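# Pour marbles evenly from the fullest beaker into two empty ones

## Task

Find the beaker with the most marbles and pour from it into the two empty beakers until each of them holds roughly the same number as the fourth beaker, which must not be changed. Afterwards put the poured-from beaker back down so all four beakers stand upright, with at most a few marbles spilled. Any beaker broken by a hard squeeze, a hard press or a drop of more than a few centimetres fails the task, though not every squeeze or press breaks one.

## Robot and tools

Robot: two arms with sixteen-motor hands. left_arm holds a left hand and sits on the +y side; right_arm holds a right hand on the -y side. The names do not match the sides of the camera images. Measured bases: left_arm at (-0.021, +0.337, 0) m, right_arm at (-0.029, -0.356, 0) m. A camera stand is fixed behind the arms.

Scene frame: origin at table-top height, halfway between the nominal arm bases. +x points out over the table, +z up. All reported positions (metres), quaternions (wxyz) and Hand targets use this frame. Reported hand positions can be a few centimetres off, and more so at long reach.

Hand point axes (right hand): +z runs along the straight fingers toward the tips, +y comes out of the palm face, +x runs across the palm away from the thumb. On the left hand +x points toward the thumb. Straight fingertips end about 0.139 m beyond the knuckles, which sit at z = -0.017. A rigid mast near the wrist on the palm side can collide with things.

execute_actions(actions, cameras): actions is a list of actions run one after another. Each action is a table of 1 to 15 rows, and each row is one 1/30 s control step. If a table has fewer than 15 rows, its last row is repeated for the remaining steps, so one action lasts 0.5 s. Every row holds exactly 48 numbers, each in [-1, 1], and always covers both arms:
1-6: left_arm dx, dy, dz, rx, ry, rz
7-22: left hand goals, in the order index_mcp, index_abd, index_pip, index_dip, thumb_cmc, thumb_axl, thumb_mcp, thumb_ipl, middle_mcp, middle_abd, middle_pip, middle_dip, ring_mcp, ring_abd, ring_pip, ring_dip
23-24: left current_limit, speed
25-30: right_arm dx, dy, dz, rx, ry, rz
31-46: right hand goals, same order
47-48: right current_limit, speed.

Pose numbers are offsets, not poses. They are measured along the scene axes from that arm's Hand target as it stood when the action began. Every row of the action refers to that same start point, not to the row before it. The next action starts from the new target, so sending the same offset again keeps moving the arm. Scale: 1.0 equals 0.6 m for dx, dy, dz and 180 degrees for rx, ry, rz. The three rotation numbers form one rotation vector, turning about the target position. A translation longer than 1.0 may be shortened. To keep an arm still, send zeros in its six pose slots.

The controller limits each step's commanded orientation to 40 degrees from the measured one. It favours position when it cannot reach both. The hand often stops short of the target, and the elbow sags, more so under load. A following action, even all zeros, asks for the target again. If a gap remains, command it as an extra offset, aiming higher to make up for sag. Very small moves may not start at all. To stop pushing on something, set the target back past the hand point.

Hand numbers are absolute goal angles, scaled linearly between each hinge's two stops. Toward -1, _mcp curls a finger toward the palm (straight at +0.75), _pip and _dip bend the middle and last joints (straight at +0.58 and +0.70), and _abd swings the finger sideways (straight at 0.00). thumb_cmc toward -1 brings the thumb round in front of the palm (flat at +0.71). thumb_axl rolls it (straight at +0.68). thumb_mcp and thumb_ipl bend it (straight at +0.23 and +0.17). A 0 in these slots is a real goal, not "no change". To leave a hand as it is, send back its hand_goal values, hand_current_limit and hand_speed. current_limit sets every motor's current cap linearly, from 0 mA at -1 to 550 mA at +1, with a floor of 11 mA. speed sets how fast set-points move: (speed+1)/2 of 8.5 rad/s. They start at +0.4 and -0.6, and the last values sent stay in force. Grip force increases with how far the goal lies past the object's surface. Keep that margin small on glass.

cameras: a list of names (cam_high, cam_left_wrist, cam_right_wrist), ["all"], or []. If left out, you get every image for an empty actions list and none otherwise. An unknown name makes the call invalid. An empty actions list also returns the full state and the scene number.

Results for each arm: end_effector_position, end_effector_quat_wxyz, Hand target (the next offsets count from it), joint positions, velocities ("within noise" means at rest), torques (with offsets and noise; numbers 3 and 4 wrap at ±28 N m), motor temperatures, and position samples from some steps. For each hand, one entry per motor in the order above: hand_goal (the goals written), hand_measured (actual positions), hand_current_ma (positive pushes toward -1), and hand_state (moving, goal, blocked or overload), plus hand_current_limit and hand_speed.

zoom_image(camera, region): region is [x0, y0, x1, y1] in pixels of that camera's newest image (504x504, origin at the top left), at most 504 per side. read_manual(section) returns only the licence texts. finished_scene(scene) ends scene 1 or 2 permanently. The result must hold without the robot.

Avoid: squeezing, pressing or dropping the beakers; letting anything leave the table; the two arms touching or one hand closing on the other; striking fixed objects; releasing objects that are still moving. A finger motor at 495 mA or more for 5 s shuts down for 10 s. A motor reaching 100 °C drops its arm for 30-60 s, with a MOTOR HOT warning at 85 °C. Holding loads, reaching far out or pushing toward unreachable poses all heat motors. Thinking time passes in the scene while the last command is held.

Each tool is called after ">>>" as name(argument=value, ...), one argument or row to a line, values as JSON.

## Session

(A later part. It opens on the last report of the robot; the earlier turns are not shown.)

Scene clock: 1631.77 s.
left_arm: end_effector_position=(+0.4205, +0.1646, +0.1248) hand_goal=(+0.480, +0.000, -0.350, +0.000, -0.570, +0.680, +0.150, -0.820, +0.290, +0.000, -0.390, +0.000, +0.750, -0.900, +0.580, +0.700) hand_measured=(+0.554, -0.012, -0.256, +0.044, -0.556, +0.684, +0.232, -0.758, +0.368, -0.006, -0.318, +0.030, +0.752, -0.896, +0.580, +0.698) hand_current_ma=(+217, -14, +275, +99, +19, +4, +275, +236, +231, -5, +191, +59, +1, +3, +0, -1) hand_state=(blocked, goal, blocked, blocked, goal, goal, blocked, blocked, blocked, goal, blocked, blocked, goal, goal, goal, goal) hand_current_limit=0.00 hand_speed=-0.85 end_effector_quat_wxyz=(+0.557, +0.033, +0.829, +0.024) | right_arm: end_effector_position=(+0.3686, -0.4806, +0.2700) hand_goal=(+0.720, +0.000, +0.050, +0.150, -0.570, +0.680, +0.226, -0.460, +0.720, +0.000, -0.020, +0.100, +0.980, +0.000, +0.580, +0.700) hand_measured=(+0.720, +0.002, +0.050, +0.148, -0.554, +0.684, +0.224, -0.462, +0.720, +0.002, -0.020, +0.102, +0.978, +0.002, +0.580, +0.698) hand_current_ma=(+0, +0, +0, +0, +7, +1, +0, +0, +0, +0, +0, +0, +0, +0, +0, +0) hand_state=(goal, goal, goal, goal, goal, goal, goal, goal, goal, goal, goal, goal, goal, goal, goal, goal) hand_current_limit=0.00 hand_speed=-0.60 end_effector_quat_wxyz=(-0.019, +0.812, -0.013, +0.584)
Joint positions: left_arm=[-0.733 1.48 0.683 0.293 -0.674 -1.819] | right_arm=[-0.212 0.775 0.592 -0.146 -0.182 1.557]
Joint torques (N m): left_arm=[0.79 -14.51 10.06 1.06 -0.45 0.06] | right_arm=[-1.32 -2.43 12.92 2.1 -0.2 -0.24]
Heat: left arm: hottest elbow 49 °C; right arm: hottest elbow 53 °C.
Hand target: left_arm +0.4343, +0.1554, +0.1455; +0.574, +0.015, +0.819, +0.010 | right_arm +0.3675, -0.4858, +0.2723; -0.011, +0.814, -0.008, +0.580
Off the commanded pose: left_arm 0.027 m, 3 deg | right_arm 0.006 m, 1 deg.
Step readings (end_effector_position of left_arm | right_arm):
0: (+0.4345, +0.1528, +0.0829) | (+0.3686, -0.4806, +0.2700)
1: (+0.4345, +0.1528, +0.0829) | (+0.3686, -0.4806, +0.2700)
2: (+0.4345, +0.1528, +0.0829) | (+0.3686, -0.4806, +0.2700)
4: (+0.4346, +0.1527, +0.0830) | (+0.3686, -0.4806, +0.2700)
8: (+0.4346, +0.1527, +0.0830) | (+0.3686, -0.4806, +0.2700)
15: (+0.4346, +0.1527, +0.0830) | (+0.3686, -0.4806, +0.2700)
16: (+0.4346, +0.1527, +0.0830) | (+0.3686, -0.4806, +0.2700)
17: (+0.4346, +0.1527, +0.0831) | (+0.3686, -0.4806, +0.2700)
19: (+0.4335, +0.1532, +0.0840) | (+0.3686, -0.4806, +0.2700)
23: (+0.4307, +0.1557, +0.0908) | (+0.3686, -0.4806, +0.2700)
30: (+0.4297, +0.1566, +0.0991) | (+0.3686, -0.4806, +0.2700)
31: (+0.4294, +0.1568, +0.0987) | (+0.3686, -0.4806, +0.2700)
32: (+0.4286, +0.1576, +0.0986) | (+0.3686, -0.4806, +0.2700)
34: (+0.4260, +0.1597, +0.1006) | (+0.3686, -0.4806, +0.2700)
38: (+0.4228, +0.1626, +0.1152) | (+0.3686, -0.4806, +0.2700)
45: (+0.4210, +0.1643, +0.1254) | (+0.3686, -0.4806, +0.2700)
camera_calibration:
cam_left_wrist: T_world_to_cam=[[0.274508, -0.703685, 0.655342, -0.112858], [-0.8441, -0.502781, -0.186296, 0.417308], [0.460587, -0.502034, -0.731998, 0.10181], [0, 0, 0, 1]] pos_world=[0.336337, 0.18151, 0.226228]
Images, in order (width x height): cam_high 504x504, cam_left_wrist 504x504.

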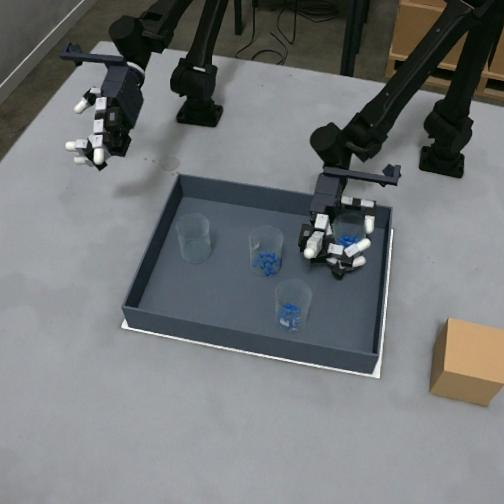

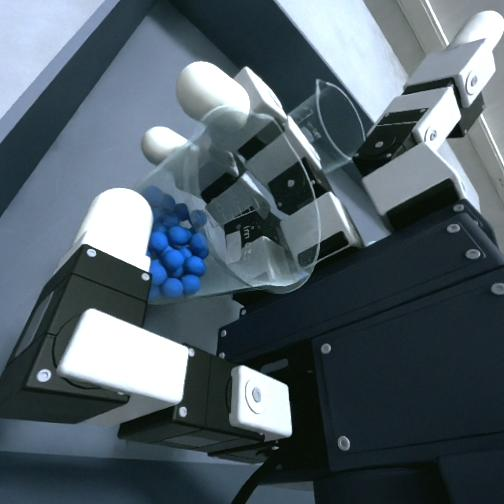

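>>> execute_actions(
  actions=[
    [[0,0,0.12,0,0,0,0.48,0,-0.35,0,-0.571,0.68,0.15,-0.82,0.29,0,-0.39,0,0.75,-0.9,0.58,0.7,0,-0.85,0,0,0,0,0,0,0.72,0,0.05,0.15,-0.571,0.68,0.225,-0.46,0.72,0,-0.02,0.1,0.98,0,0.58,0.7,0,-0.6]],
    [[0,0,0.12,0,0,0,0.48,0,-0.35,0,-0.571,0.68,0.15,-0.82,0.29,0,-0.39,0,0.75,0,0.58,0.7,0,-0.85,0,0,0,0,0,0,0.72,0,0.05,0.15,-0.571,0.68,0.225,-0.46,0.72,0,-0.02,0.1,0.98,0,0.58,0.7,0,-0.6]],
    [[-0.01,-0.11,0.03,0,0,-0.0903,0.48,0,-0.35,0,-0.571,0.68,0.15,-0.82,0.29,0,-0.39,0,0.98,0,0.58,0.7,0,-0.85,0,0,0,0,0,0,0.72,0,0.05,0.15,-0.571,0.68,0.225,-0.46,0.72,0,-0.02,0.1,0.98,0,0.58,0.7,0,-0.6]],
    [[-0.01,-0.13,0,0,0,-0.0903,0.48,0,-0.35,0,-0.571,0.68,0.15,-0.82,0.29,0,-0.39,0,0.98,0,0.58,0.7,0,-0.85,0,0,0,0,0,0,0.72,0,0.05,0.15,-0.571,0.68,0.225,-0.46,0.72,0,-0.02,0.1,0.98,0,0.58,0.7,0,-0.6]],
    [[-0.01,-0.13,0,0,0,-0.0903,0.48,0,-0.35,0,-0.571,0.68,0.15,-0.82,0.29,0,-0.39,0,0.98,0,0.58,0.7,0,-0.85,0,0,0,0,0,0,0.72,0,0.05,0.15,-0.571,0.68,0.225,-0.46,0.72,0,-0.02,0.1,0.98,0,0.58,0.7,0,-0.6]],
    [[-0.01,-0.13,0,0,0,-0.0903,0.48,0,-0.35,0,-0.571,0.68,0.15,-0.82,0.29,0,-0.39,0,0.98,0,0.58,0.7,0,-0.85,0,0,0,0,0,0,0.72,0,0.05,0.15,-0.571,0.68,0.225,-0.46,0.72,0,-0.02,0.1,0.98,0,0.58,0.7,0,-0.6]],
  ],
  cameras=["cam_high", "cam_left_wrist"],
)

>>> zoom_image(
  camera="cam_high",
  region=[150, 150, 270, 270],
)

Scene clock: 1666.50 s.
left_arm: end_effector_position=(+0.3915, -0.1192, +0.2534) hand_goal=(+0.480, +0.000, -0.350, +0.000, -0.570, +0.680, +0.150, -0.820, +0.290, +0.000, -0.390, +0.000, +0.980, +0.000, +0.580, +0.700) hand_measured=(+0.548, -0.012, -0.288, +0.022, -0.554, +0.686, +0.238, -0.760, +0.362, -0.006, -0.334, +0.018, +0.978, +0.002, +0.580, +0.698) hand_current_ma=(+193, -14, +154, +37, +24, +6, +275, +225, +210, -6, +131, +27, -2, +1, +0, -1) hand_state=(blocked, goal, blocked, blocked, goal, goal, blocked, blocked, blocked, goal, blocked, goal, goal, goal, goal, goal) hand_current_limit=0.00 hand_speed=-0.85 end_effector_quat_wxyz=(+0.444, +0.447, +0.719, -0.292) | right_arm: end_effector_position=(+0.3686, -0.4806, +0.2700) hand_goal=(+0.720, +0.000, +0.050, +0.150, -0.570, +0.680, +0.226, -0.460, +0.720, +0.000, -0.020, +0.100, +0.980, +0.000, +0.580, +0.700) hand_measured=(+0.720, +0.002, +0.050, +0.148, -0.554, +0.684, +0.224, -0.462, +0.720, +0.002, -0.020, +0.102, +0.978, +0.002, +0.580, +0.698) hand_current_ma=(+0, +0, +0, +0, +7, +1, +0, +0, +0, +0, +0, +0, +0, +0, +0, +0) hand_state=(goal, goal, goal, goal, goal, goal, goal, goal, goal, goal, goal, goal, goal, goal, goal, goal) hand_current_limit=0.00 hand_speed=-0.60 end_effector_quat_wxyz=(-0.019, +0.812, -0.013, +0.584)
Joint positions: left_arm=[-0.916 1.408 1.057 -0.108 0.198 -1.5] | right_arm=[-0.212 0.775 0.592 -0.146 -0.182 1.557]
Joint torques (N m): left_arm=[0.26 -15.38 14.89 2.51 0.11 0.5] | right_arm=[-1.44 -2.37 12.78 2.07 -0.2 -0.24]
Heat: left arm: hottest elbow 52 °C; right arm: hottest elbow 53 °C.
Hand target: left_arm +0.4102, -0.1447, +0.3074; +0.489, +0.453, +0.683, -0.300 | right_arm +0.3675, -0.4858, +0.2723; -0.011, +0.814, -0.008, +0.580
Off the commanded pose: left_arm 0.063 m, 7 deg | right_arm 0.006 m, 1 deg.
Step readings (end_effector_position of left_arm | right_arm):
0: (+0.4205, +0.1646, +0.1248) | (+0.3686, -0.4806, +0.2700)
1: (+0.4203, +0.1648, +0.1245) | (+0.3686, -0.4806, +0.2700)
2: (+0.4195, +0.1655, +0.1249) | (+0.3686, -0.4806, +0.2700)
4: (+0.4156, +0.1691, +0.1297) | (+0.3686, -0.4806, +0.2700)
8: (+0.4114, +0.1728, +0.1579) | (+0.3686, -0.4806, +0.2700)
15: (+0.4204, +0.1647, +0.1971) | (+0.3686, -0.4806, +0.2700)
16: (+0.4204, +0.1647, +0.1976) | (+0.3686, -0.4806, +0.2700)
17: (+0.4199, +0.1652, +0.1977) | (+0.3686, -0.4806, +0.2700)
19: (+0.4172, +0.1676, +0.1999) | (+0.3686, -0.4806, +0.2700)
23: (+0.4151, +0.1695, +0.2221) | (+0.3686, -0.4806, +0.2700)
30: (+0.4212, +0.1640, +0.2611) | (+0.3686, -0.4806, +0.2700)
31: (+0.4215, +0.1633, +0.2616) | (+0.3686, -0.4806, +0.2700)
32: (+0.4224, +0.1601, +0.2603) | (+0.3686, -0.4806, +0.2700)
34: (+0.4241, +0.1452, +0.2555) | (+0.3686, -0.4806, +0.2700)
38: (+0.4171, +0.1151, +0.2536) | (+0.3686, -0.4806, +0.2700)
45: (+0.4126, +0.1018, +0.2544) | (+0.3686, -0.4806, +0.2700)
46: (+0.4127, +0.1013, +0.2545) | (+0.3686, -0.4806, +0.2700)
47: (+0.4125, +0.0956, +0.2534) | (+0.3686, -0.4806, +0.2700)
49: (+0.4111, +0.0793, +0.2502) | (+0.3686, -0.4806, +0.2700)
53: (+0.4010, +0.0493, +0.2492) | (+0.3686, -0.4806, +0.2700)
60: (+0.3989, +0.0335, +0.2584) | (+0.3686, -0.4806, +0.2700)
61: (+0.3992, +0.0323, +0.2592) | (+0.3686, -0.4806, +0.2700)
62: (+0.3989, +0.0266, +0.2594) | (+0.3686, -0.4806, +0.2700)
64: (+0.3969, +0.0082, +0.2580) | (+0.3686, -0.4806, +0.2700)
68: (+0.3924, -0.0250, +0.2562) | (+0.3686, -0.4806, +0.2700)
75: (+0.3941, -0.0414, +0.2509) | (+0.3686, -0.4806, +0.2700)
76: (+0.3942, -0.0422, +0.2508) | (+0.3686, -0.4806, +0.2700)
77: (+0.3923, -0.0480, +0.2500) | (+0.3686, -0.4806, +0.2700)
79: (+0.3881, -0.0663, +0.2496) | (+0.3686, -0.4806, +0.2700)
83: (+0.3854, -0.0990, +0.2527) | (+0.3686, -0.4806, +0.2700)
90: (+0.3901, -0.1172, +0.2524) | (+0.3686, -0.4806, +0.2700)
camera_calibration:
cam_left_wrist: T_world_to_cam=[[-0.421883, -0.572913, 0.702699, -0.112655], [-0.848025, 0.523526, -0.0823011, 0.371588], [-0.320729, -0.630628, -0.706712, 0.350919], [0, 0, 0, 1]] pos_world=[0.380139, -0.0377783, 0.357743]
Images, in order (width x height): cam_high 504x504, cam_left_wrist 504x504.

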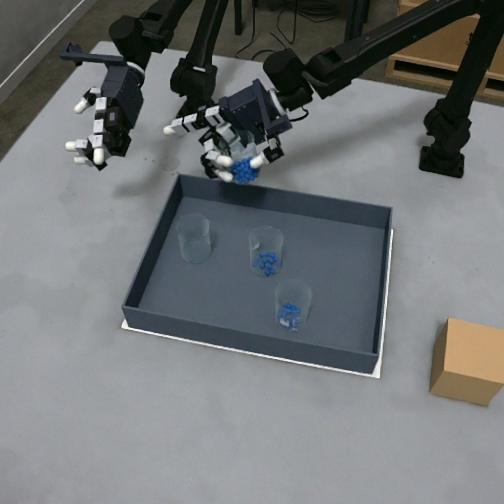

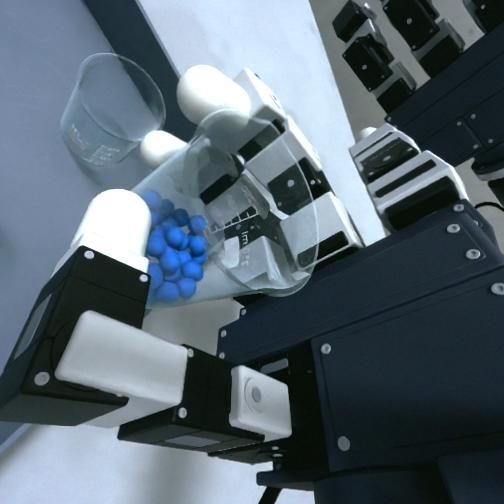

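Scaled by 4.200 from the camera's 504x504 image, which has a finer 720x720 frame.

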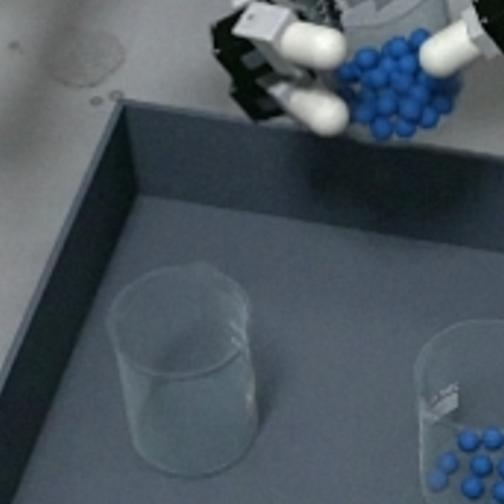

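>>> execute_actions(
  actions=[
    [[0.033,-0.083,0,0,0,0,0.48,0,-0.35,0,-0.571,0.68,0.15,-0.82,0.29,0,-0.39,0,0.98,0,0.58,0.7,0,-0.85,0,-0.167,0,0,0,0,0.72,0,0.05,0.15,-0.571,0.68,0.225,-0.46,0.72,0,-0.02,0.1,0.98,0,0.58,0.7,0,-0.6]],
    [[0,0,0,0.0242,0.1369,0,0.48,0,-0.35,0,-0.571,0.68,0.15,-0.82,0.29,0,-0.39,0,0.98,0,0.58,0.7,0,-0.85,0,0,0,0,0,0,0.72,0,0.05,0.15,-0.571,0.68,0.225,-0.46,0.72,0,-0.02,0.1,0.98,0,0.58,0.7,0,-0.6]],
  ],
  cameras=["cam_high", "cam_left_wrist"],
)

>>> zoom_image(
  camera="cam_high",
  region=[140, 120, 280, 260],
)

Scene clock: 1688.20 s.
left_arm: end_effector_position=(+0.4145, -0.1842, +0.2644) hand_goal=(+0.480, +0.000, -0.350, +0.000, -0.570, +0.680, +0.150, -0.820, +0.290, +0.000, -0.390, +0.000, +0.980, +0.000, +0.580, +0.700) hand_measured=(+0.548, -0.012, -0.288, +0.022, -0.554, +0.686, +0.238, -0.760, +0.362, -0.006, -0.336, +0.016, +0.978, +0.002, +0.580, +0.698) hand_current_ma=(+192, -14, +154, +36, +24, +6, +275, +225, +208, -6, +131, +25, -2, +1, +0, -1) hand_state=(blocked, goal, blocked, blocked, goal, goal, blocked, blocked, blocked, goal, blocked, goal, goal, goal, goal, goal) hand_current_limit=0.00 hand_speed=-0.85 end_effector_quat_wxyz=(+0.291, +0.407, +0.793, -0.347) | right_arm: end_effector_position=(+0.3564, -0.5752, +0.2445) hand_goal=(+0.720, +0.000, +0.050, +0.150, -0.570, +0.680, +0.226, -0.460, +0.720, +0.000, -0.020, +0.100, +0.980, +0.000, +0.580, +0.700) hand_measured=(+0.718, +0.002, +0.050, +0.148, -0.554, +0.684, +0.224, -0.462, +0.718, +0.002, -0.020, +0.102, +0.978, +0.002, +0.580, +0.698) hand_current_ma=(+0, +0, +0, +0, +7, +1, +0, +0, +0, +0, +0, +0, +0, +0, +0, +0) hand_state=(goal, goal, goal, goal, goal, goal, goal, goal, goal, goal, goal, goal, goal, goal, goal, goal) hand_current_limit=0.00 hand_speed=-0.60 end_effector_quat_wxyz=(-0.025, +0.823, -0.021, +0.567)
Joint positions: left_arm=[-0.895 1.637 1.513 -0.557 0.359 -1.694] | right_arm=[-0.573 0.888 0.612 -0.146 -0.516 1.422]
Joint torques (N m): left_arm=[1.26 -20.72 14.8 1.2 0.3 -0.03] | right_arm=[-1.08 -2.43 16.47 2.58 -0.41 -0.23]
Motor temperatures (°C): left_arm=[27 35 59 30 29 28] | right_arm=[31 31 53 29 31 29]
Heat: left arm: hottest elbow 59 °C; right arm: hottest elbow 53 °C.
Hand target: left_arm +0.4299, -0.1945, +0.3075; +0.315, +0.396, +0.782, -0.363 | right_arm +0.3674, -0.5860, +0.2723; -0.011, +0.814, -0.008, +0.581
Off the commanded pose: left_arm 0.047 m, 4 deg | right_arm 0.032 m, 3 deg.
Step readings (end_effector_position of left_arm | right_arm):
0: (+0.3916, -0.1193, +0.2535) | (+0.3686, -0.4806, +0.2700)
1: (+0.3917, -0.1195, +0.2537) | (+0.3690, -0.4801, +0.2699)
2: (+0.3924, -0.1208, +0.2540) | (+0.3708, -0.4790, +0.2698)
4: (+0.3965, -0.1306, +0.2564) | (+0.3682, -0.4952, +0.2690)
8: (+0.4122, -0.1528, +0.2603) | (+0.3481, -0.5557, +0.2605)
15: (+0.4174, -0.1655, +0.2519) | (+0.3507, -0.5737, +0.2331)
16: (+0.4175, -0.1657, +0.2515) | (+0.3514, -0.5738, +0.2322)
17: (+0.4159, -0.1666, +0.2499) | (+0.3520, -0.5738, +0.2329)
19: (+0.4090, -0.1725, +0.2471) | (+0.3532, -0.5739, +0.2358)
23: (+0.4048, -0.1825, +0.2609) | (+0.3556, -0.5751, +0.2425)
30: (+0.4111, -0.1863, +0.2884) | (+0.3563, -0.5752, +0.2443)
camera_calibration:
cam_left_wrist: T_world_to_cam=[[-0.161899, -0.617631, 0.769623, -0.281682], [-0.80864, 0.530042, 0.255258, 0.321658], [-0.565588, -0.581022, -0.585255, 0.403636], [0, 0, 0, 1]] pos_world=[0.442793, -0.109947, 0.370914]
Images, in order (width x height): cam_high 504x504, cam_left_wrist 504x504.

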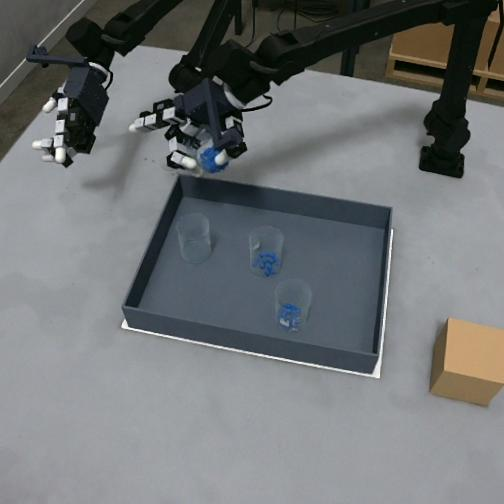

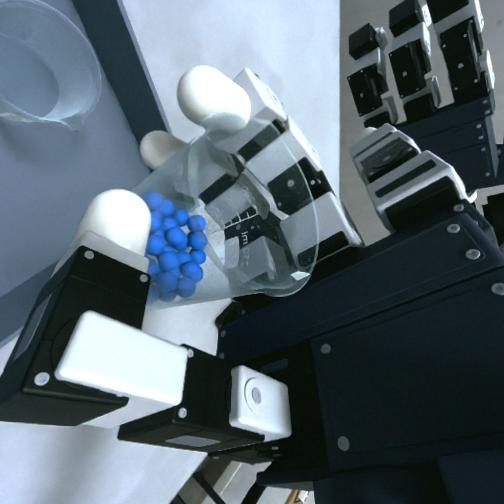

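Scaled by 3.600 from the camera's 504x504 image, which has a finer 720x720 frame.

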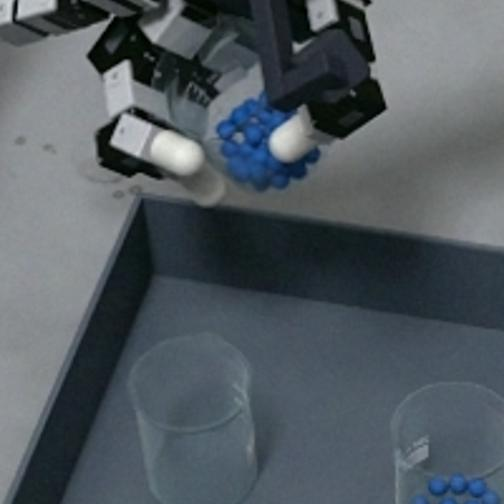

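>>> execute_actions(
  actions=[
    [[0,0,0,0.0242,0.1369,0,0.48,0,-0.35,0,-0.571,0.68,0.15,-0.82,0.29,0,-0.39,0,0.98,0,0.58,0.7,0,-0.85,0,0,0,0,0,0,0.72,0,0.05,0.15,-0.571,0.68,0.225,-0.46,0.72,0,-0.02,0.1,0.98,0,0.58,0.7,0,-0.6]],
    [[0,0,-0.06,0.0097,0.0548,0,0.48,0,-0.35,0,-0.571,0.68,0.15,-0.82,0.29,0,-0.39,0,0.98,0,0.58,0.7,0,-0.85,0,0,0,0,0,0,0.72,0,0.05,0.15,-0.571,0.68,0.225,-0.46,0.72,0,-0.02,0.1,0.98,0,0.58,0.7,0,-0.6]],
    [[0,0,-0.06,0,0,0,0.48,0,-0.35,0,-0.571,0.68,0.15,-0.82,0.29,0,-0.39,0,0.98,0,0.58,0.7,0,-0.85,0,0,0,0,0,0,0.72,0,0.05,0.15,-0.571,0.68,0.225,-0.46,0.72,0,-0.02,0.1,0.98,0,0.58,0.7,0,-0.6]],
  ],
  cameras=["cam_high", "cam_left_wrist"],
)

>>> zoom_image(
  camera="cam_high",
  region=[140, 130, 280, 270],
)

Scene clock: 1701.70 s.
left_arm: end_effector_position=(+0.4229, -0.1948, +0.2280) hand_goal=(+0.480, +0.000, -0.350, +0.000, -0.570, +0.680, +0.150, -0.820, +0.290, +0.000, -0.390, +0.000, +0.980, +0.000, +0.580, +0.700) hand_measured=(+0.548, -0.012, -0.288, +0.022, -0.554, +0.686, +0.238, -0.760, +0.362, -0.006, -0.336, +0.016, +0.974, +0.002, +0.580, +0.698) hand_current_ma=(+190, -14, +154, +36, +24, +6, +275, +225, +208, -6, +131, +25, -8, +1, +0, -1) hand_state=(blocked, goal, blocked, blocked, goal, goal, blocked, blocked, blocked, goal, blocked, goal, goal, goal, goal, goal) hand_current_limit=0.00 hand_speed=-0.85 end_effector_quat_wxyz=(+0.040, +0.300, +0.860, -0.411) | right_arm: end_effector_position=(+0.3564, -0.5752, +0.2445) hand_goal=(+0.720, +0.000, +0.050, +0.150, -0.570, +0.680, +0.226, -0.460, +0.720, +0.000, -0.020, +0.100, +0.980, +0.000, +0.580, +0.700) hand_measured=(+0.718, +0.002, +0.050, +0.148, -0.554, +0.684, +0.224, -0.462, +0.718, +0.002, -0.020, +0.102, +0.978, +0.002, +0.580, +0.698) hand_current_ma=(+0, +0, +0, +0, +7, +1, +0, +0, +0, +0, +0, +0, +0, +0, +0, +0) hand_state=(goal, goal, goal, goal, goal, goal, goal, goal, goal, goal, goal, goal, goal, goal, goal, goal) hand_current_limit=0.00 hand_speed=-0.60 end_effector_quat_wxyz=(-0.025, +0.823, -0.021, +0.567)
Joint positions: left_arm=[-0.795 1.93 1.955 -1.051 0.692 -1.898] | right_arm=[-0.573 0.888 0.612 -0.146 -0.516 1.422]
Joint torques (N m): left_arm=[1.32 -25.76 9.14 1.62 0.83 -0.15] | right_arm=[-0.91 -2.37 16.47 2.41 -0.42 -0.22]
Motor temperatures (°C): left_arm=[27 36 60 30 29 28] | right_arm=[31 31 52 29 31 29]
Heat: left arm: hottest elbow 60 °C; right arm: hottest elbow 52 °C.
Hand target: left_arm +0.4300, -0.1945, +0.2355; +0.047, +0.287, +0.858, -0.423 | right_arm +0.3674, -0.5860, +0.2723; -0.011, +0.814, -0.008, +0.581
Off the commanded pose: left_arm 0.010 m, 2 deg | right_arm 0.032 m, 3 deg.
Step readings (end_effector_position of left_arm | right_arm):
0: (+0.4145, -0.1842, +0.2644) | (+0.3564, -0.5752, +0.2445)
1: (+0.4142, -0.1845, +0.2646) | (+0.3564, -0.5752, +0.2445)
2: (+0.4102, -0.1849, +0.2635) | (+0.3564, -0.5752, +0.2445)
4: (+0.4013, -0.1882, +0.2633) | (+0.3564, -0.5752, +0.2445)
8: (+0.4053, -0.1925, +0.2753) | (+0.3564, -0.5752, +0.2445)
15: (+0.4183, -0.1855, +0.2834) | (+0.3564, -0.5752, +0.2445)
16: (+0.4196, -0.1843, +0.2824) | (+0.3564, -0.5752, +0.2445)
17: (+0.4193, -0.1848, +0.2809) | (+0.3564, -0.5752, +0.2445)
19: (+0.4163, -0.1865, +0.2766) | (+0.3564, -0.5752, +0.2445)
23: (+0.4180, -0.1882, +0.2581) | (+0.3564, -0.5752, +0.2445)
30: (+0.4158, -0.1864, +0.2258) | (+0.3564, -0.5752, +0.2445)
31: (+0.4151, -0.1861, +0.2244) | (+0.3564, -0.5752, +0.2445)
32: (+0.4155, -0.1864, +0.2240) | (+0.3564, -0.5752, +0.2445)
34: (+0.4163, -0.1877, +0.2246) | (+0.3564, -0.5752, +0.2445)
38: (+0.4208, -0.1927, +0.2270) | (+0.3564, -0.5752, +0.2445)
45: (+0.4226, -0.1946, +0.2279) | (+0.3564, -0.5752, +0.2445)
camera_calibration:
cam_left_wrist: T_world_to_cam=[[0.27153, -0.682535, 0.678541, -0.434013], [-0.536199, 0.478191, 0.695574, 0.117657], [-0.799226, -0.552702, -0.236132, 0.405675], [0, 0, 0, 1]] pos_world=[0.505161, -0.128274, 0.30845]
Images, in order (width x height): cam_high 504x504, cam_left_wrist 504x504.

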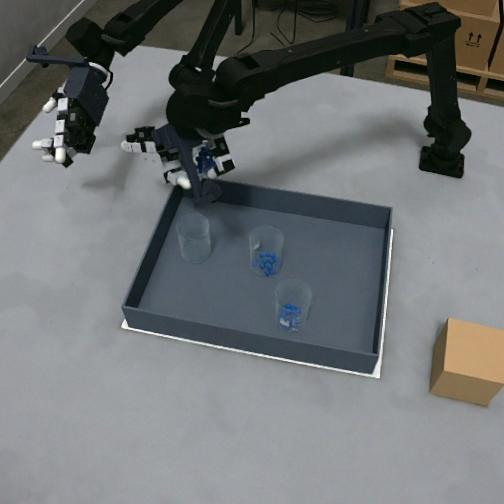

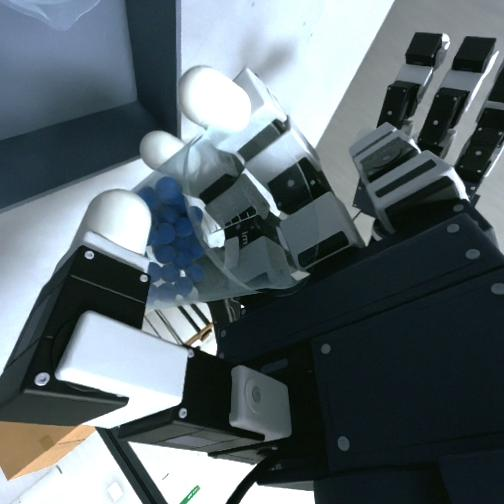

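Scaled by 3.600 from the camera's 504x504 image, which has a finer 720x720 frame.

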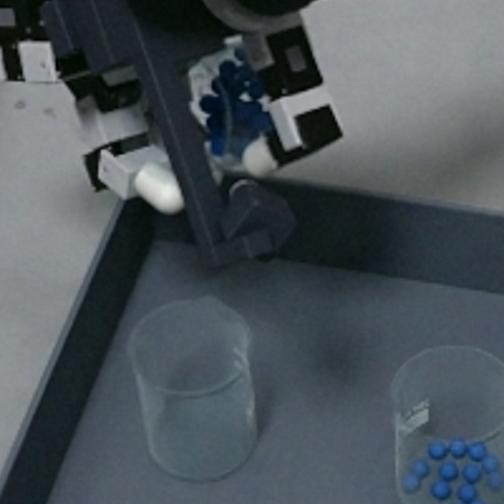

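>>> execute_actions(
  actions=[
    [[-0.015,0.019,-0.045,0,0,0,0.48,0,-0.35,0,-0.571,0.68,0.15,-0.82,0.29,0,-0.39,0,0.98,0,0.58,0.7,0,-0.85,0,0,0,0,0,0,0.72,0,0.05,0.15,-0.571,0.68,0.225,-0.46,0.72,0,-0.02,0.1,0.98,0,0.58,0.7,0,-0.6]],
    [[0,0,-0.03,0.0097,0.0548,0,0.48,0,-0.35,0,-0.571,0.68,0.15,-0.82,0.29,0,-0.39,0,0.98,0,0.58,0.7,0,-0.85,0,0,0,0,0,0,0.72,0,0.05,0.15,-0.571,0.68,0.225,-0.46,0.72,0,-0.02,0.1,0.98,0,0.58,0.7,0,-0.6]],
  ],
  cameras=["cam_high", "cam_left_wrist"],
)

>>> zoom_image(
  camera="cam_high",
  region=[140, 150, 280, 290],
)

Scene clock: 1727.73 s.
left_arm: end_effector_position=(+0.4058, -0.1736, +0.1591) hand_goal=(+0.480, +0.000, -0.350, +0.000, -0.570, +0.680, +0.150, -0.820, +0.290, +0.000, -0.390, +0.000, +0.980, +0.000, +0.580, +0.700) hand_measured=(+0.548, -0.012, -0.288, +0.022, -0.554, +0.686, +0.238, -0.760, +0.362, -0.008, -0.336, +0.016, +0.972, +0.002, +0.580, +0.698) hand_current_ma=(+189, -14, +154, +36, +24, +6, +275, +225, +208, -6, +131, +25, -8, +1, +0, -1) hand_state=(blocked, goal, blocked, blocked, goal, goal, blocked, blocked, blocked, goal, blocked, goal, goal, goal, goal, goal) hand_current_limit=0.00 hand_speed=-0.85 end_effector_quat_wxyz=(-0.046, +0.259, +0.870, -0.416) | right_arm: end_effector_position=(+0.3564, -0.5752, +0.2445) hand_goal=(+0.720, +0.000, +0.050, +0.150, -0.570, +0.680, +0.226, -0.460, +0.720, +0.000, -0.020, +0.100, +0.980, +0.000, +0.580, +0.700) hand_measured=(+0.718, +0.002, +0.050, +0.148, -0.554, +0.684, +0.224, -0.462, +0.718, +0.002, -0.020, +0.102, +0.978, +0.002, +0.580, +0.698) hand_current_ma=(+0, +0, +0, +0, +7, +1, +0, +0, +0, +0, +0, +0, +0, +0, +0, +0) hand_state=(goal, goal, goal, goal, goal, goal, goal, goal, goal, goal, goal, goal, goal, goal, goal, goal) hand_current_limit=0.00 hand_speed=-0.60 end_effector_quat_wxyz=(-0.025, +0.823, -0.021, +0.567)
Joint positions: left_arm=[-0.763 1.976 1.857 -1.056 0.79 -1.925] | right_arm=[-0.573 0.888 0.612 -0.146 -0.516 1.422]
Joint torques (N m): left_arm=[1.26 -25.47 13.52 0.14 1.03 -0.22] | right_arm=[-0.79 -2.61 16.57 2.54 -0.43 -0.22]
Motor temperatures (°C): left_arm=[27 38 57 30 30 28] | right_arm=[31 31 52 29 31 29]
Heat: left arm: hottest elbow 57 °C; right arm: hottest elbow 52 °C.
Hand target: left_arm +0.4210, -0.1832, +0.1906; -0.031, +0.250, +0.865, -0.433 | right_arm +0.3674, -0.5860, +0.2723; -0.011, +0.814, -0.008, +0.581
Off the commanded pose: left_arm 0.036 m, 3 deg | right_arm 0.032 m, 3 deg.
Step readings (end_effector_position of left_arm | right_arm):
0: (+0.4229, -0.1948, +0.2280) | (+0.3564, -0.5752, +0.2445)
1: (+0.4231, -0.1950, +0.2280) | (+0.3564, -0.5752, +0.2445)
2: (+0.4231, -0.1955, +0.2265) | (+0.3564, -0.5752, +0.2445)
4: (+0.4221, -0.1944, +0.2203) | (+0.3564, -0.5752, +0.2445)
8: (+0.4151, -0.1873, +0.1986) | (+0.3564, -0.5752, +0.2445)
15: (+0.4131, -0.1852, +0.1876) | (+0.3564, -0.5752, +0.2445)
16: (+0.4131, -0.1856, +0.1880) | (+0.3564, -0.5752, +0.2445)
17: (+0.4115, -0.1866, +0.1885) | (+0.3564, -0.5752, +0.2445)
19: (+0.4049, -0.1855, +0.1880) | (+0.3564, -0.5752, +0.2445)
23: (+0.4014, -0.1788, +0.1795) | (+0.3564, -0.5752, +0.2445)
30: (+0.4052, -0.1723, +0.1577) | (+0.3564, -0.5752, +0.2445)
camera_calibration:
cam_left_wrist: T_world_to_cam=[[0.39321, -0.711632, 0.582207, -0.407183], [-0.397946, 0.439113, 0.805492, 0.0659681], [-0.82887, -0.548415, -0.110528, 0.380195], [0, 0, 0, 1]] pos_world=[0.501492, -0.110227, 0.22595]
Images, in order (width x height): cam_high 504x504, cam_left_wrist 504x504.

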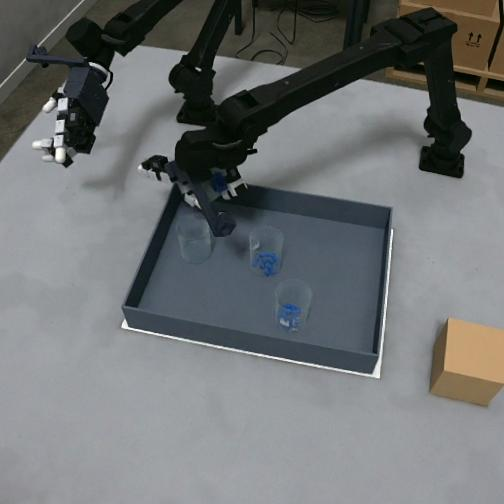

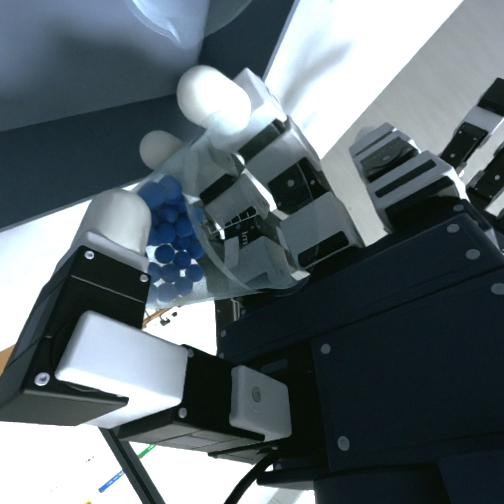

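Scaled by 3.600 from the camera's 504x504 image, which has a finer 720x720 frame.

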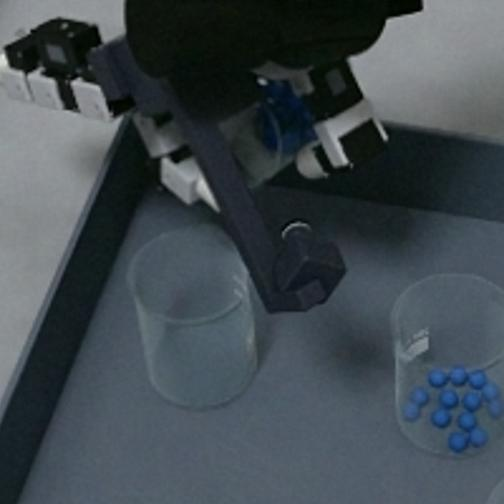

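>>> execute_actions(
  actions=[
    [[0.011,-0.018,0.02,0.0073,0.041,0,0.48,0,-0.35,0,-0.571,0.68,0.15,-0.82,0.29,0,-0.39,0,0.98,0,0.58,0.7,0,-0.85,0,0,0,0,0,0,0.72,0,0.05,0.15,-0.571,0.68,0.225,-0.46,0.72,0,-0.02,0.1,0.98,0,0.58,0.7,0,-0.6]],
  ],
  cameras=["cam_high", "cam_left_wrist"],
)

>>> zoom_image(
  camera="cam_high",
  region=[140, 150, 280, 290],
)

>>> zoom_image(
  camera="cam_left_wrist",
  region=[80, 60, 340, 320],
)

Scene clock: 1754.77 s.
left_arm: end_effector_position=(+0.4115, -0.1873, +0.1766) hand_goal=(+0.480, +0.000, -0.350, +0.000, -0.570, +0.680, +0.150, -0.820, +0.290, +0.000, -0.390, +0.000, +0.980, +0.000, +0.580, +0.700) hand_measured=(+0.546, -0.012, -0.288, +0.022, -0.554, +0.686, +0.238, -0.760, +0.362, -0.008, -0.336, +0.016, +0.972, +0.002, +0.580, +0.698) hand_current_ma=(+188, -14, +154, +36, +24, +6, +275, +225, +207, -7, +131, +25, -9, +1, +0, -1) hand_state=(blocked, goal, blocked, blocked, goal, goal, blocked, blocked, blocked, goal, blocked, goal, goal, goal, goal, goal) hand_current_limit=0.00 hand_speed=-0.85 end_effector_quat_wxyz=(-0.101, +0.229, +0.871, -0.423) | right_arm: end_effector_position=(+0.3564, -0.5752, +0.2445) hand_goal=(+0.720, +0.000, +0.050, +0.150, -0.570, +0.680, +0.226, -0.460, +0.720, +0.000, -0.020, +0.100, +0.980, +0.000, +0.580, +0.700) hand_measured=(+0.718, +0.002, +0.050, +0.148, -0.554, +0.684, +0.224, -0.462, +0.718, +0.002, -0.020, +0.102, +0.978, +0.002, +0.580, +0.698) hand_current_ma=(+0, +0, +0, +0, +7, +1, +0, +0, +0, +0, +0, +0, +0, +0, +0, +0) hand_state=(goal, goal, goal, goal, goal, goal, goal, goal, goal, goal, goal, goal, goal, goal, goal, goal) hand_current_limit=0.00 hand_speed=-0.60 end_effector_quat_wxyz=(-0.025, +0.823, -0.021, +0.567)
Joint positions: left_arm=[-0.753 2.086 2.073 -1.24 0.857 -1.958] | right_arm=[-0.573 0.888 0.612 -0.146 -0.516 1.422]
Joint torques (N m): left_arm=[1.44 -26.4 13.71 -0.02 1.15 -0.21] | right_arm=[-1.08 -2.43 16.51 2.45 -0.44 -0.21]
Motor temperatures (°C): left_arm=[27 37 65 30 31 28] | right_arm=[31 31 53 29 31 29]
Heat: left arm: hottest elbow 65 °C; right arm: hottest elbow 53 °C.
Hand target: left_arm +0.4276, -0.1939, +0.2024; -0.089, +0.221, +0.867, -0.438 | right_arm +0.3674, -0.5860, +0.2723; -0.011, +0.814, -0.008, +0.581
Off the commanded pose: left_arm 0.031 m, 2 deg | right_arm 0.032 m, 3 deg.
Step readings (end_effector_position of left_arm | right_arm):
0: (+0.4058, -0.1736, +0.1591) | (+0.3564, -0.5752, +0.2445)
1: (+0.4059, -0.1734, +0.1595) | (+0.3564, -0.5752, +0.2445)
2: (+0.4045, -0.1737, +0.1607) | (+0.3564, -0.5752, +0.2445)
4: (+0.4044, -0.1761, +0.1667) | (+0.3564, -0.5752, +0.2445)
8: (+0.4105, -0.1859, +0.1788) | (+0.3564, -0.5752, +0.2445)
15: (+0.4126, -0.1884, +0.1843) | (+0.3564, -0.5752, +0.2445)
camera_calibration:
cam_left_wrist: T_world_to_cam=[[0.465594, -0.719086, 0.515886, -0.448882], [-0.298743, 0.421004, 0.856451, 0.00684945], [-0.833051, -0.552876, -0.0188052, 0.364018], [0, 0, 0, 1]] pos_world=[0.514288, -0.124411, 0.232551]
Images, in order (width x height): cam_high 504x504, cam_left_wrist 504x504.

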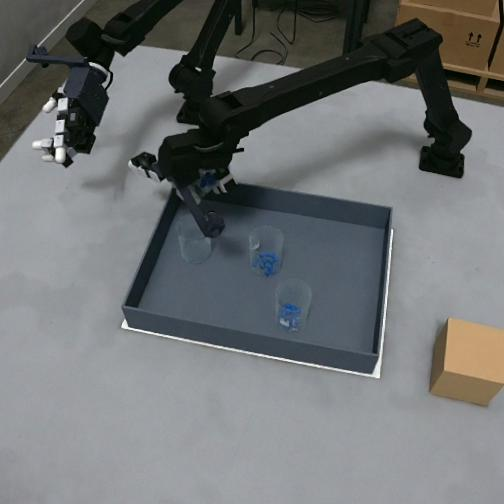

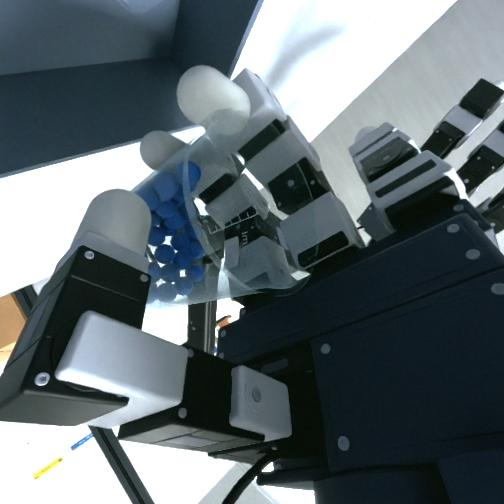

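Scaled by 3.600 from the camera's 504x504 image, which has a finer 720x720 frame.

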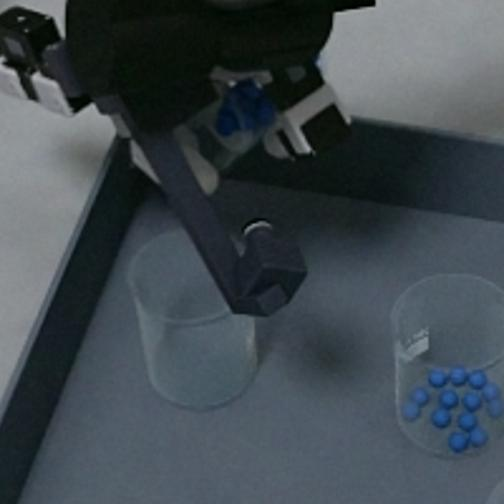

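Scaled by 1.938 from the camera's 504x504 image, which has a finer 720x720 frame.

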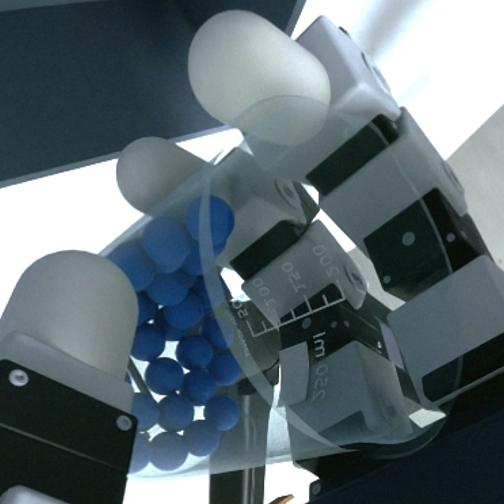

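>>> execute_actions(
  actions=[
    [[0,0.002,-0.01,0.0048,0.0274,0,0.48,0,-0.35,0,-0.571,0.68,0.15,-0.82,0.29,0,-0.39,0,0.98,0,0.58,0.7,0,-0.85,0,0,0,0,0,0,0.72,0,0.05,0.15,-0.571,0.68,0.225,-0.46,0.72,0,-0.02,0.1,0.98,0,0.58,0.7,0,-0.6]],
  ],
  cameras=["cam_high", "cam_left_wrist"],
)

>>> zoom_image(
  camera="cam_high",
  region=[160, 180, 240, 260],
)

>>> zoom_image(
  camera="cam_left_wrist",
  region=[80, 60, 340, 320],
)

Scene clock: 1771.43 s.
left_arm: end_effector_position=(+0.4144, -0.1861, +0.1735) hand_goal=(+0.480, +0.000, -0.350, +0.000, -0.570, +0.680, +0.150, -0.820, +0.290, +0.000, -0.390, +0.000, +0.980, +0.000, +0.580, +0.700) hand_measured=(+0.546, -0.012, -0.288, +0.022, -0.554, +0.686, +0.238, -0.760, +0.362, -0.008, -0.336, +0.016, +0.972, +0.002, +0.580, +0.698) hand_current_ma=(+188, -14, +154, +36, +24, +6, +275, +225, +207, -7, +131, +25, -9, +1, +0, -1) hand_state=(blocked, goal, blocked, blocked, goal, goal, blocked, blocked, blocked, goal, blocked, goal, goal, goal, goal, goal) hand_current_limit=0.00 hand_speed=-0.85 end_effector_quat_wxyz=(-0.138, +0.208, +0.869, -0.427) | right_arm: end_effector_position=(+0.3564, -0.5752, +0.2445) hand_goal=(+0.720, +0.000, +0.050, +0.150, -0.570, +0.680, +0.226, -0.460, +0.720, +0.000, -0.020, +0.100, +0.980, +0.000, +0.580, +0.700) hand_measured=(+0.718, +0.002, +0.050, +0.148, -0.554, +0.684, +0.224, -0.462, +0.718, +0.002, -0.020, +0.102, +0.978, +0.002, +0.580, +0.698) hand_current_ma=(+0, +0, +0, +0, +7, +1, +0, +0, +0, +0, +0, +0, +0, +0, +0, +0) hand_state=(goal, goal, goal, goal, goal, goal, goal, goal, goal, goal, goal, goal, goal, goal, goal, goal) hand_current_limit=0.00 hand_speed=-0.60 end_effector_quat_wxyz=(-0.025, +0.823, -0.021, +0.567)
Joint positions: left_arm=[-0.737 2.149 2.162 -1.335 0.906 -1.961] | right_arm=[-0.573 0.888 0.612 -0.146 -0.516 1.422]
Joint torques (N m): left_arm=[1.26 -26.93 13.3 -0.17 1.22 -0.22] | right_arm=[-1.03 -2.26 16.49 2.48 -0.42 -0.22]
Motor temperatures (°C): left_arm=[27 40 64 30 31 28] | right_arm=[31 31 54 29 31 29]
Heat: left arm: hottest elbow 64 °C; right arm: hottest elbow 54 °C.
Hand target: left_arm +0.4277, -0.1926, +0.1965; -0.128, +0.201, +0.865, -0.441 | right_arm +0.3674, -0.5860, +0.2723; -0.011, +0.814, -0.008, +0.581
Off the commanded pose: left_arm 0.027 m, 2 deg | right_arm 0.032 m, 3 deg.
Step readings (end_effector_position of left_arm | right_arm):
0: (+0.4115, -0.1873, +0.1766) | (+0.3564, -0.5752, +0.2445)
1: (+0.4111, -0.1873, +0.1770) | (+0.3564, -0.5752, +0.2445)
2: (+0.4105, -0.1874, +0.1776) | (+0.3564, -0.5752, +0.2445)
4: (+0.4088, -0.1891, +0.1802) | (+0.3564, -0.5752, +0.2445)
8: (+0.4112, -0.1901, +0.1808) | (+0.3564, -0.5752, +0.2445)
15: (+0.4141, -0.1862, +0.1735) | (+0.3564, -0.5752, +0.2445)
camera_calibration:
cam_left_wrist: T_world_to_cam=[[0.510569, -0.72372, 0.464272, -0.458243], [-0.22647, 0.407699, 0.884586, -0.0274361], [-0.829476, -0.556786, 0.0442576, 0.353915], [0, 0, 0, 1]] pos_world=[0.521315, -0.1234, 0.221356]
Images, in order (width x height): cam_high 504x504, cam_left_wrist 504x504.

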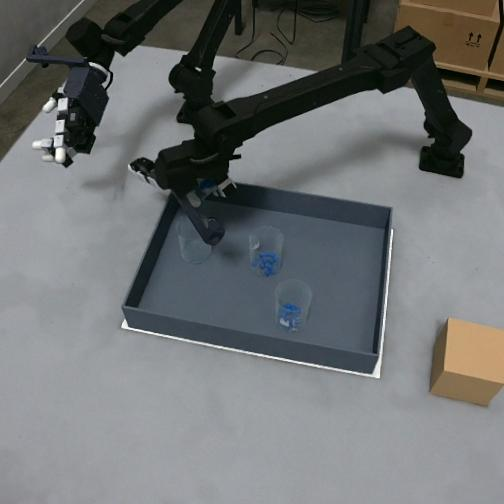

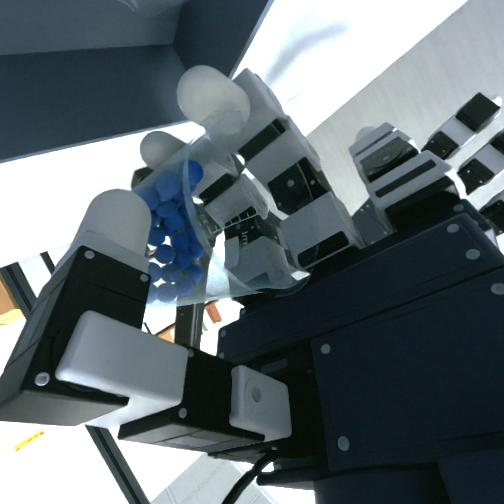

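Scaled by 6.300 from the camera's 504x504 image, which has a finer 720x720 frame.

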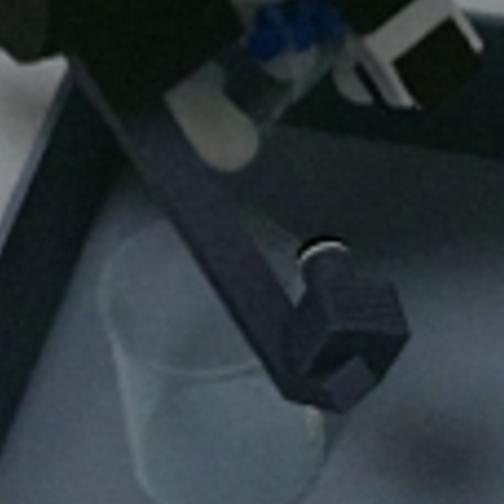

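Scaled by 1.938 from the camera's 504x504 image, which has a finer 720x720 frame.

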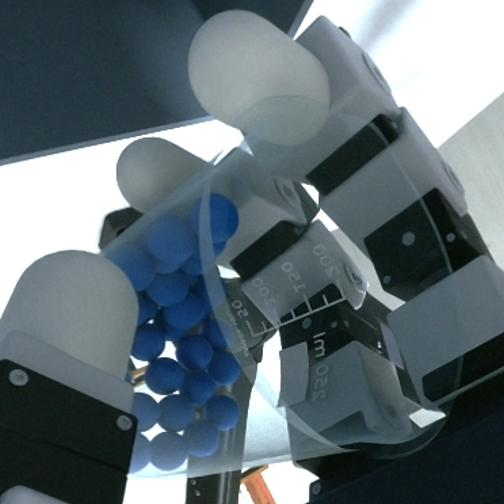

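>>> execute_actions(
  actions=[
    [[-0.007,0.002,0,0.0016,0.0092,0,0.48,0,-0.35,0,-0.571,0.68,0.15,-0.82,0.29,0,-0.39,0,0.98,0,0.58,0.7,0,-0.85,0,0,0,0,0,0,0.72,0,0.05,0.15,-0.571,0.68,0.225,-0.46,0.72,0,-0.02,0.1,0.98,0,0.58,0.7,0,-0.6]],
  ],
  cameras=["cam_high", "cam_left_wrist"],
)

>>> zoom_image(
  camera="cam_high",
  region=[160, 200, 240, 280],
)

>>> zoom_image(
  camera="cam_left_wrist",
  region=[80, 60, 340, 320],
)

Scene clock: 1785.40 s.
left_arm: end_effector_position=(+0.4102, -0.1852, +0.1764) hand_goal=(+0.480, +0.000, -0.350, +0.000, -0.570, +0.680, +0.150, -0.820, +0.290, +0.000, -0.390, +0.000, +0.980, +0.000, +0.580, +0.700) hand_measured=(+0.546, -0.012, -0.288, +0.022, -0.554, +0.686, +0.238, -0.760, +0.362, -0.008, -0.336, +0.016, +0.972, +0.002, +0.580, +0.698) hand_current_ma=(+188, -14, +154, +36, +23, +6, +275, +225, +207, -7, +131, +24, -9, +1, +0, -1) hand_state=(blocked, goal, blocked, blocked, goal, goal, blocked, blocked, blocked, goal, blocked, goal, goal, goal, goal, goal) hand_current_limit=0.00 hand_speed=-0.85 end_effector_quat_wxyz=(-0.149, +0.205, +0.868, -0.428) | right_arm: end_effector_position=(+0.3564, -0.5752, +0.2445) hand_goal=(+0.720, +0.000, +0.050, +0.150, -0.570, +0.680, +0.226, -0.460, +0.720, +0.000, -0.020, +0.100, +0.980, +0.000, +0.580, +0.700) hand_measured=(+0.718, +0.002, +0.050, +0.148, -0.554, +0.684, +0.224, -0.462, +0.718, +0.002, -0.020, +0.102, +0.978, +0.002, +0.580, +0.698) hand_current_ma=(+0, +0, +0, +0, +7, +1, +0, +0, +0, +0, +0, +0, +0, +0, +0, +0) hand_state=(goal, goal, goal, goal, goal, goal, goal, goal, goal, goal, goal, goal, goal, goal, goal, goal) hand_current_limit=0.00 hand_speed=-0.60 end_effector_quat_wxyz=(-0.025, +0.823, -0.021, +0.567)
Joint positions: left_arm=[-0.737 2.152 2.172 -1.36 0.92 -1.961] | right_arm=[-0.573 0.888 0.612 -0.146 -0.516 1.422]
Joint torques (N m): left_arm=[1.32 -26.23 13.3 -0.2 1.25 -0.26] | right_arm=[-0.97 -2.49 16.58 2.44 -0.41 -0.22]
Motor temperatures (°C): left_arm=[27 39 66 30 32 28] | right_arm=[31 31 54 29 31 29]
Heat: left arm: hottest elbow 66 °C; right arm: hottest elbow 54 °C.
Hand target: left_arm +0.4235, -0.1914, +0.1965; -0.141, +0.195, +0.864, -0.441 | right_arm +0.3674, -0.5860, +0.2723; -0.011, +0.814, -0.008, +0.581
Off the commanded pose: left_arm 0.025 m, 2 deg | right_arm 0.032 m, 3 deg.
Step readings (end_effector_position of left_arm | right_arm):
0: (+0.4144, -0.1861, +0.1735) | (+0.3564, -0.5752, +0.2445)
1: (+0.4144, -0.1861, +0.1735) | (+0.3564, -0.5752, +0.2445)
2: (+0.4139, -0.1860, +0.1736) | (+0.3564, -0.5752, +0.2445)
4: (+0.4118, -0.1854, +0.1741) | (+0.3564, -0.5752, +0.2445)
8: (+0.4103, -0.1853, +0.1758) | (+0.3564, -0.5752, +0.2445)
15: (+0.4103, -0.1853, +0.1771) | (+0.3564, -0.5752, +0.2445)
camera_calibration:
cam_left_wrist: T_world_to_cam=[[0.518371, -0.726284, 0.451445, -0.458248], [-0.205476, 0.406661, 0.890172, -0.0410542], [-0.830103, -0.554201, 0.0615672, 0.348479], [0, 0, 0, 1]] pos_world=[0.51838, -0.122995, 0.221964]
Images, in order (width x height): cam_high 504x504, cam_left_wrist 504x504.

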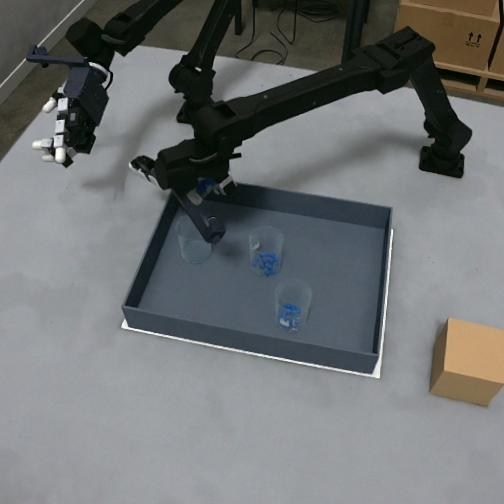

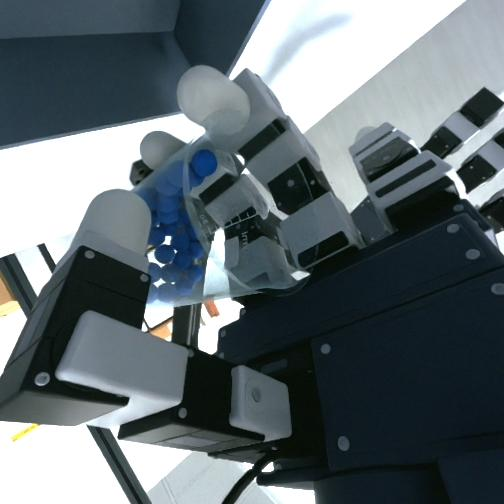

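Scaled by 6.300 from the camera's 504x504 image, which has a finer 720x720 frame.

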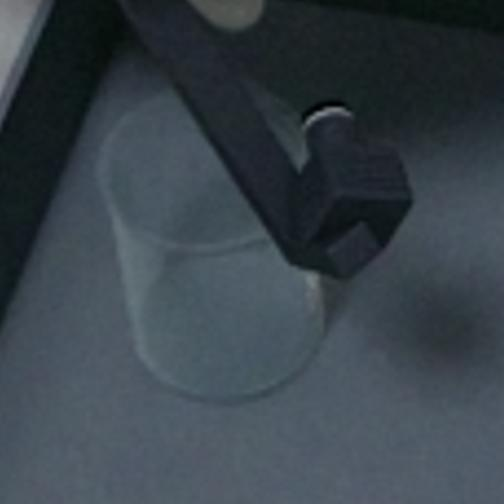

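Scaled by 1.938 from the camera's 504x504 image, which has a finer 720x720 frame.

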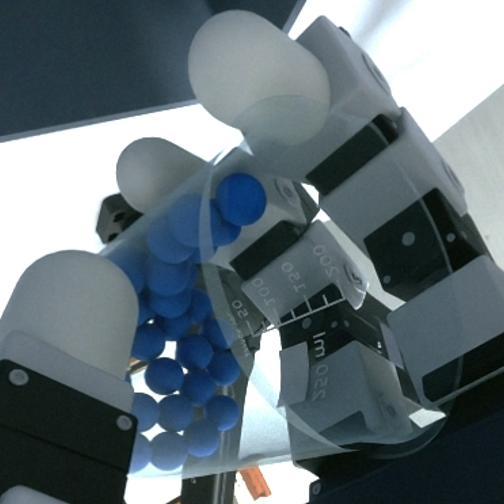

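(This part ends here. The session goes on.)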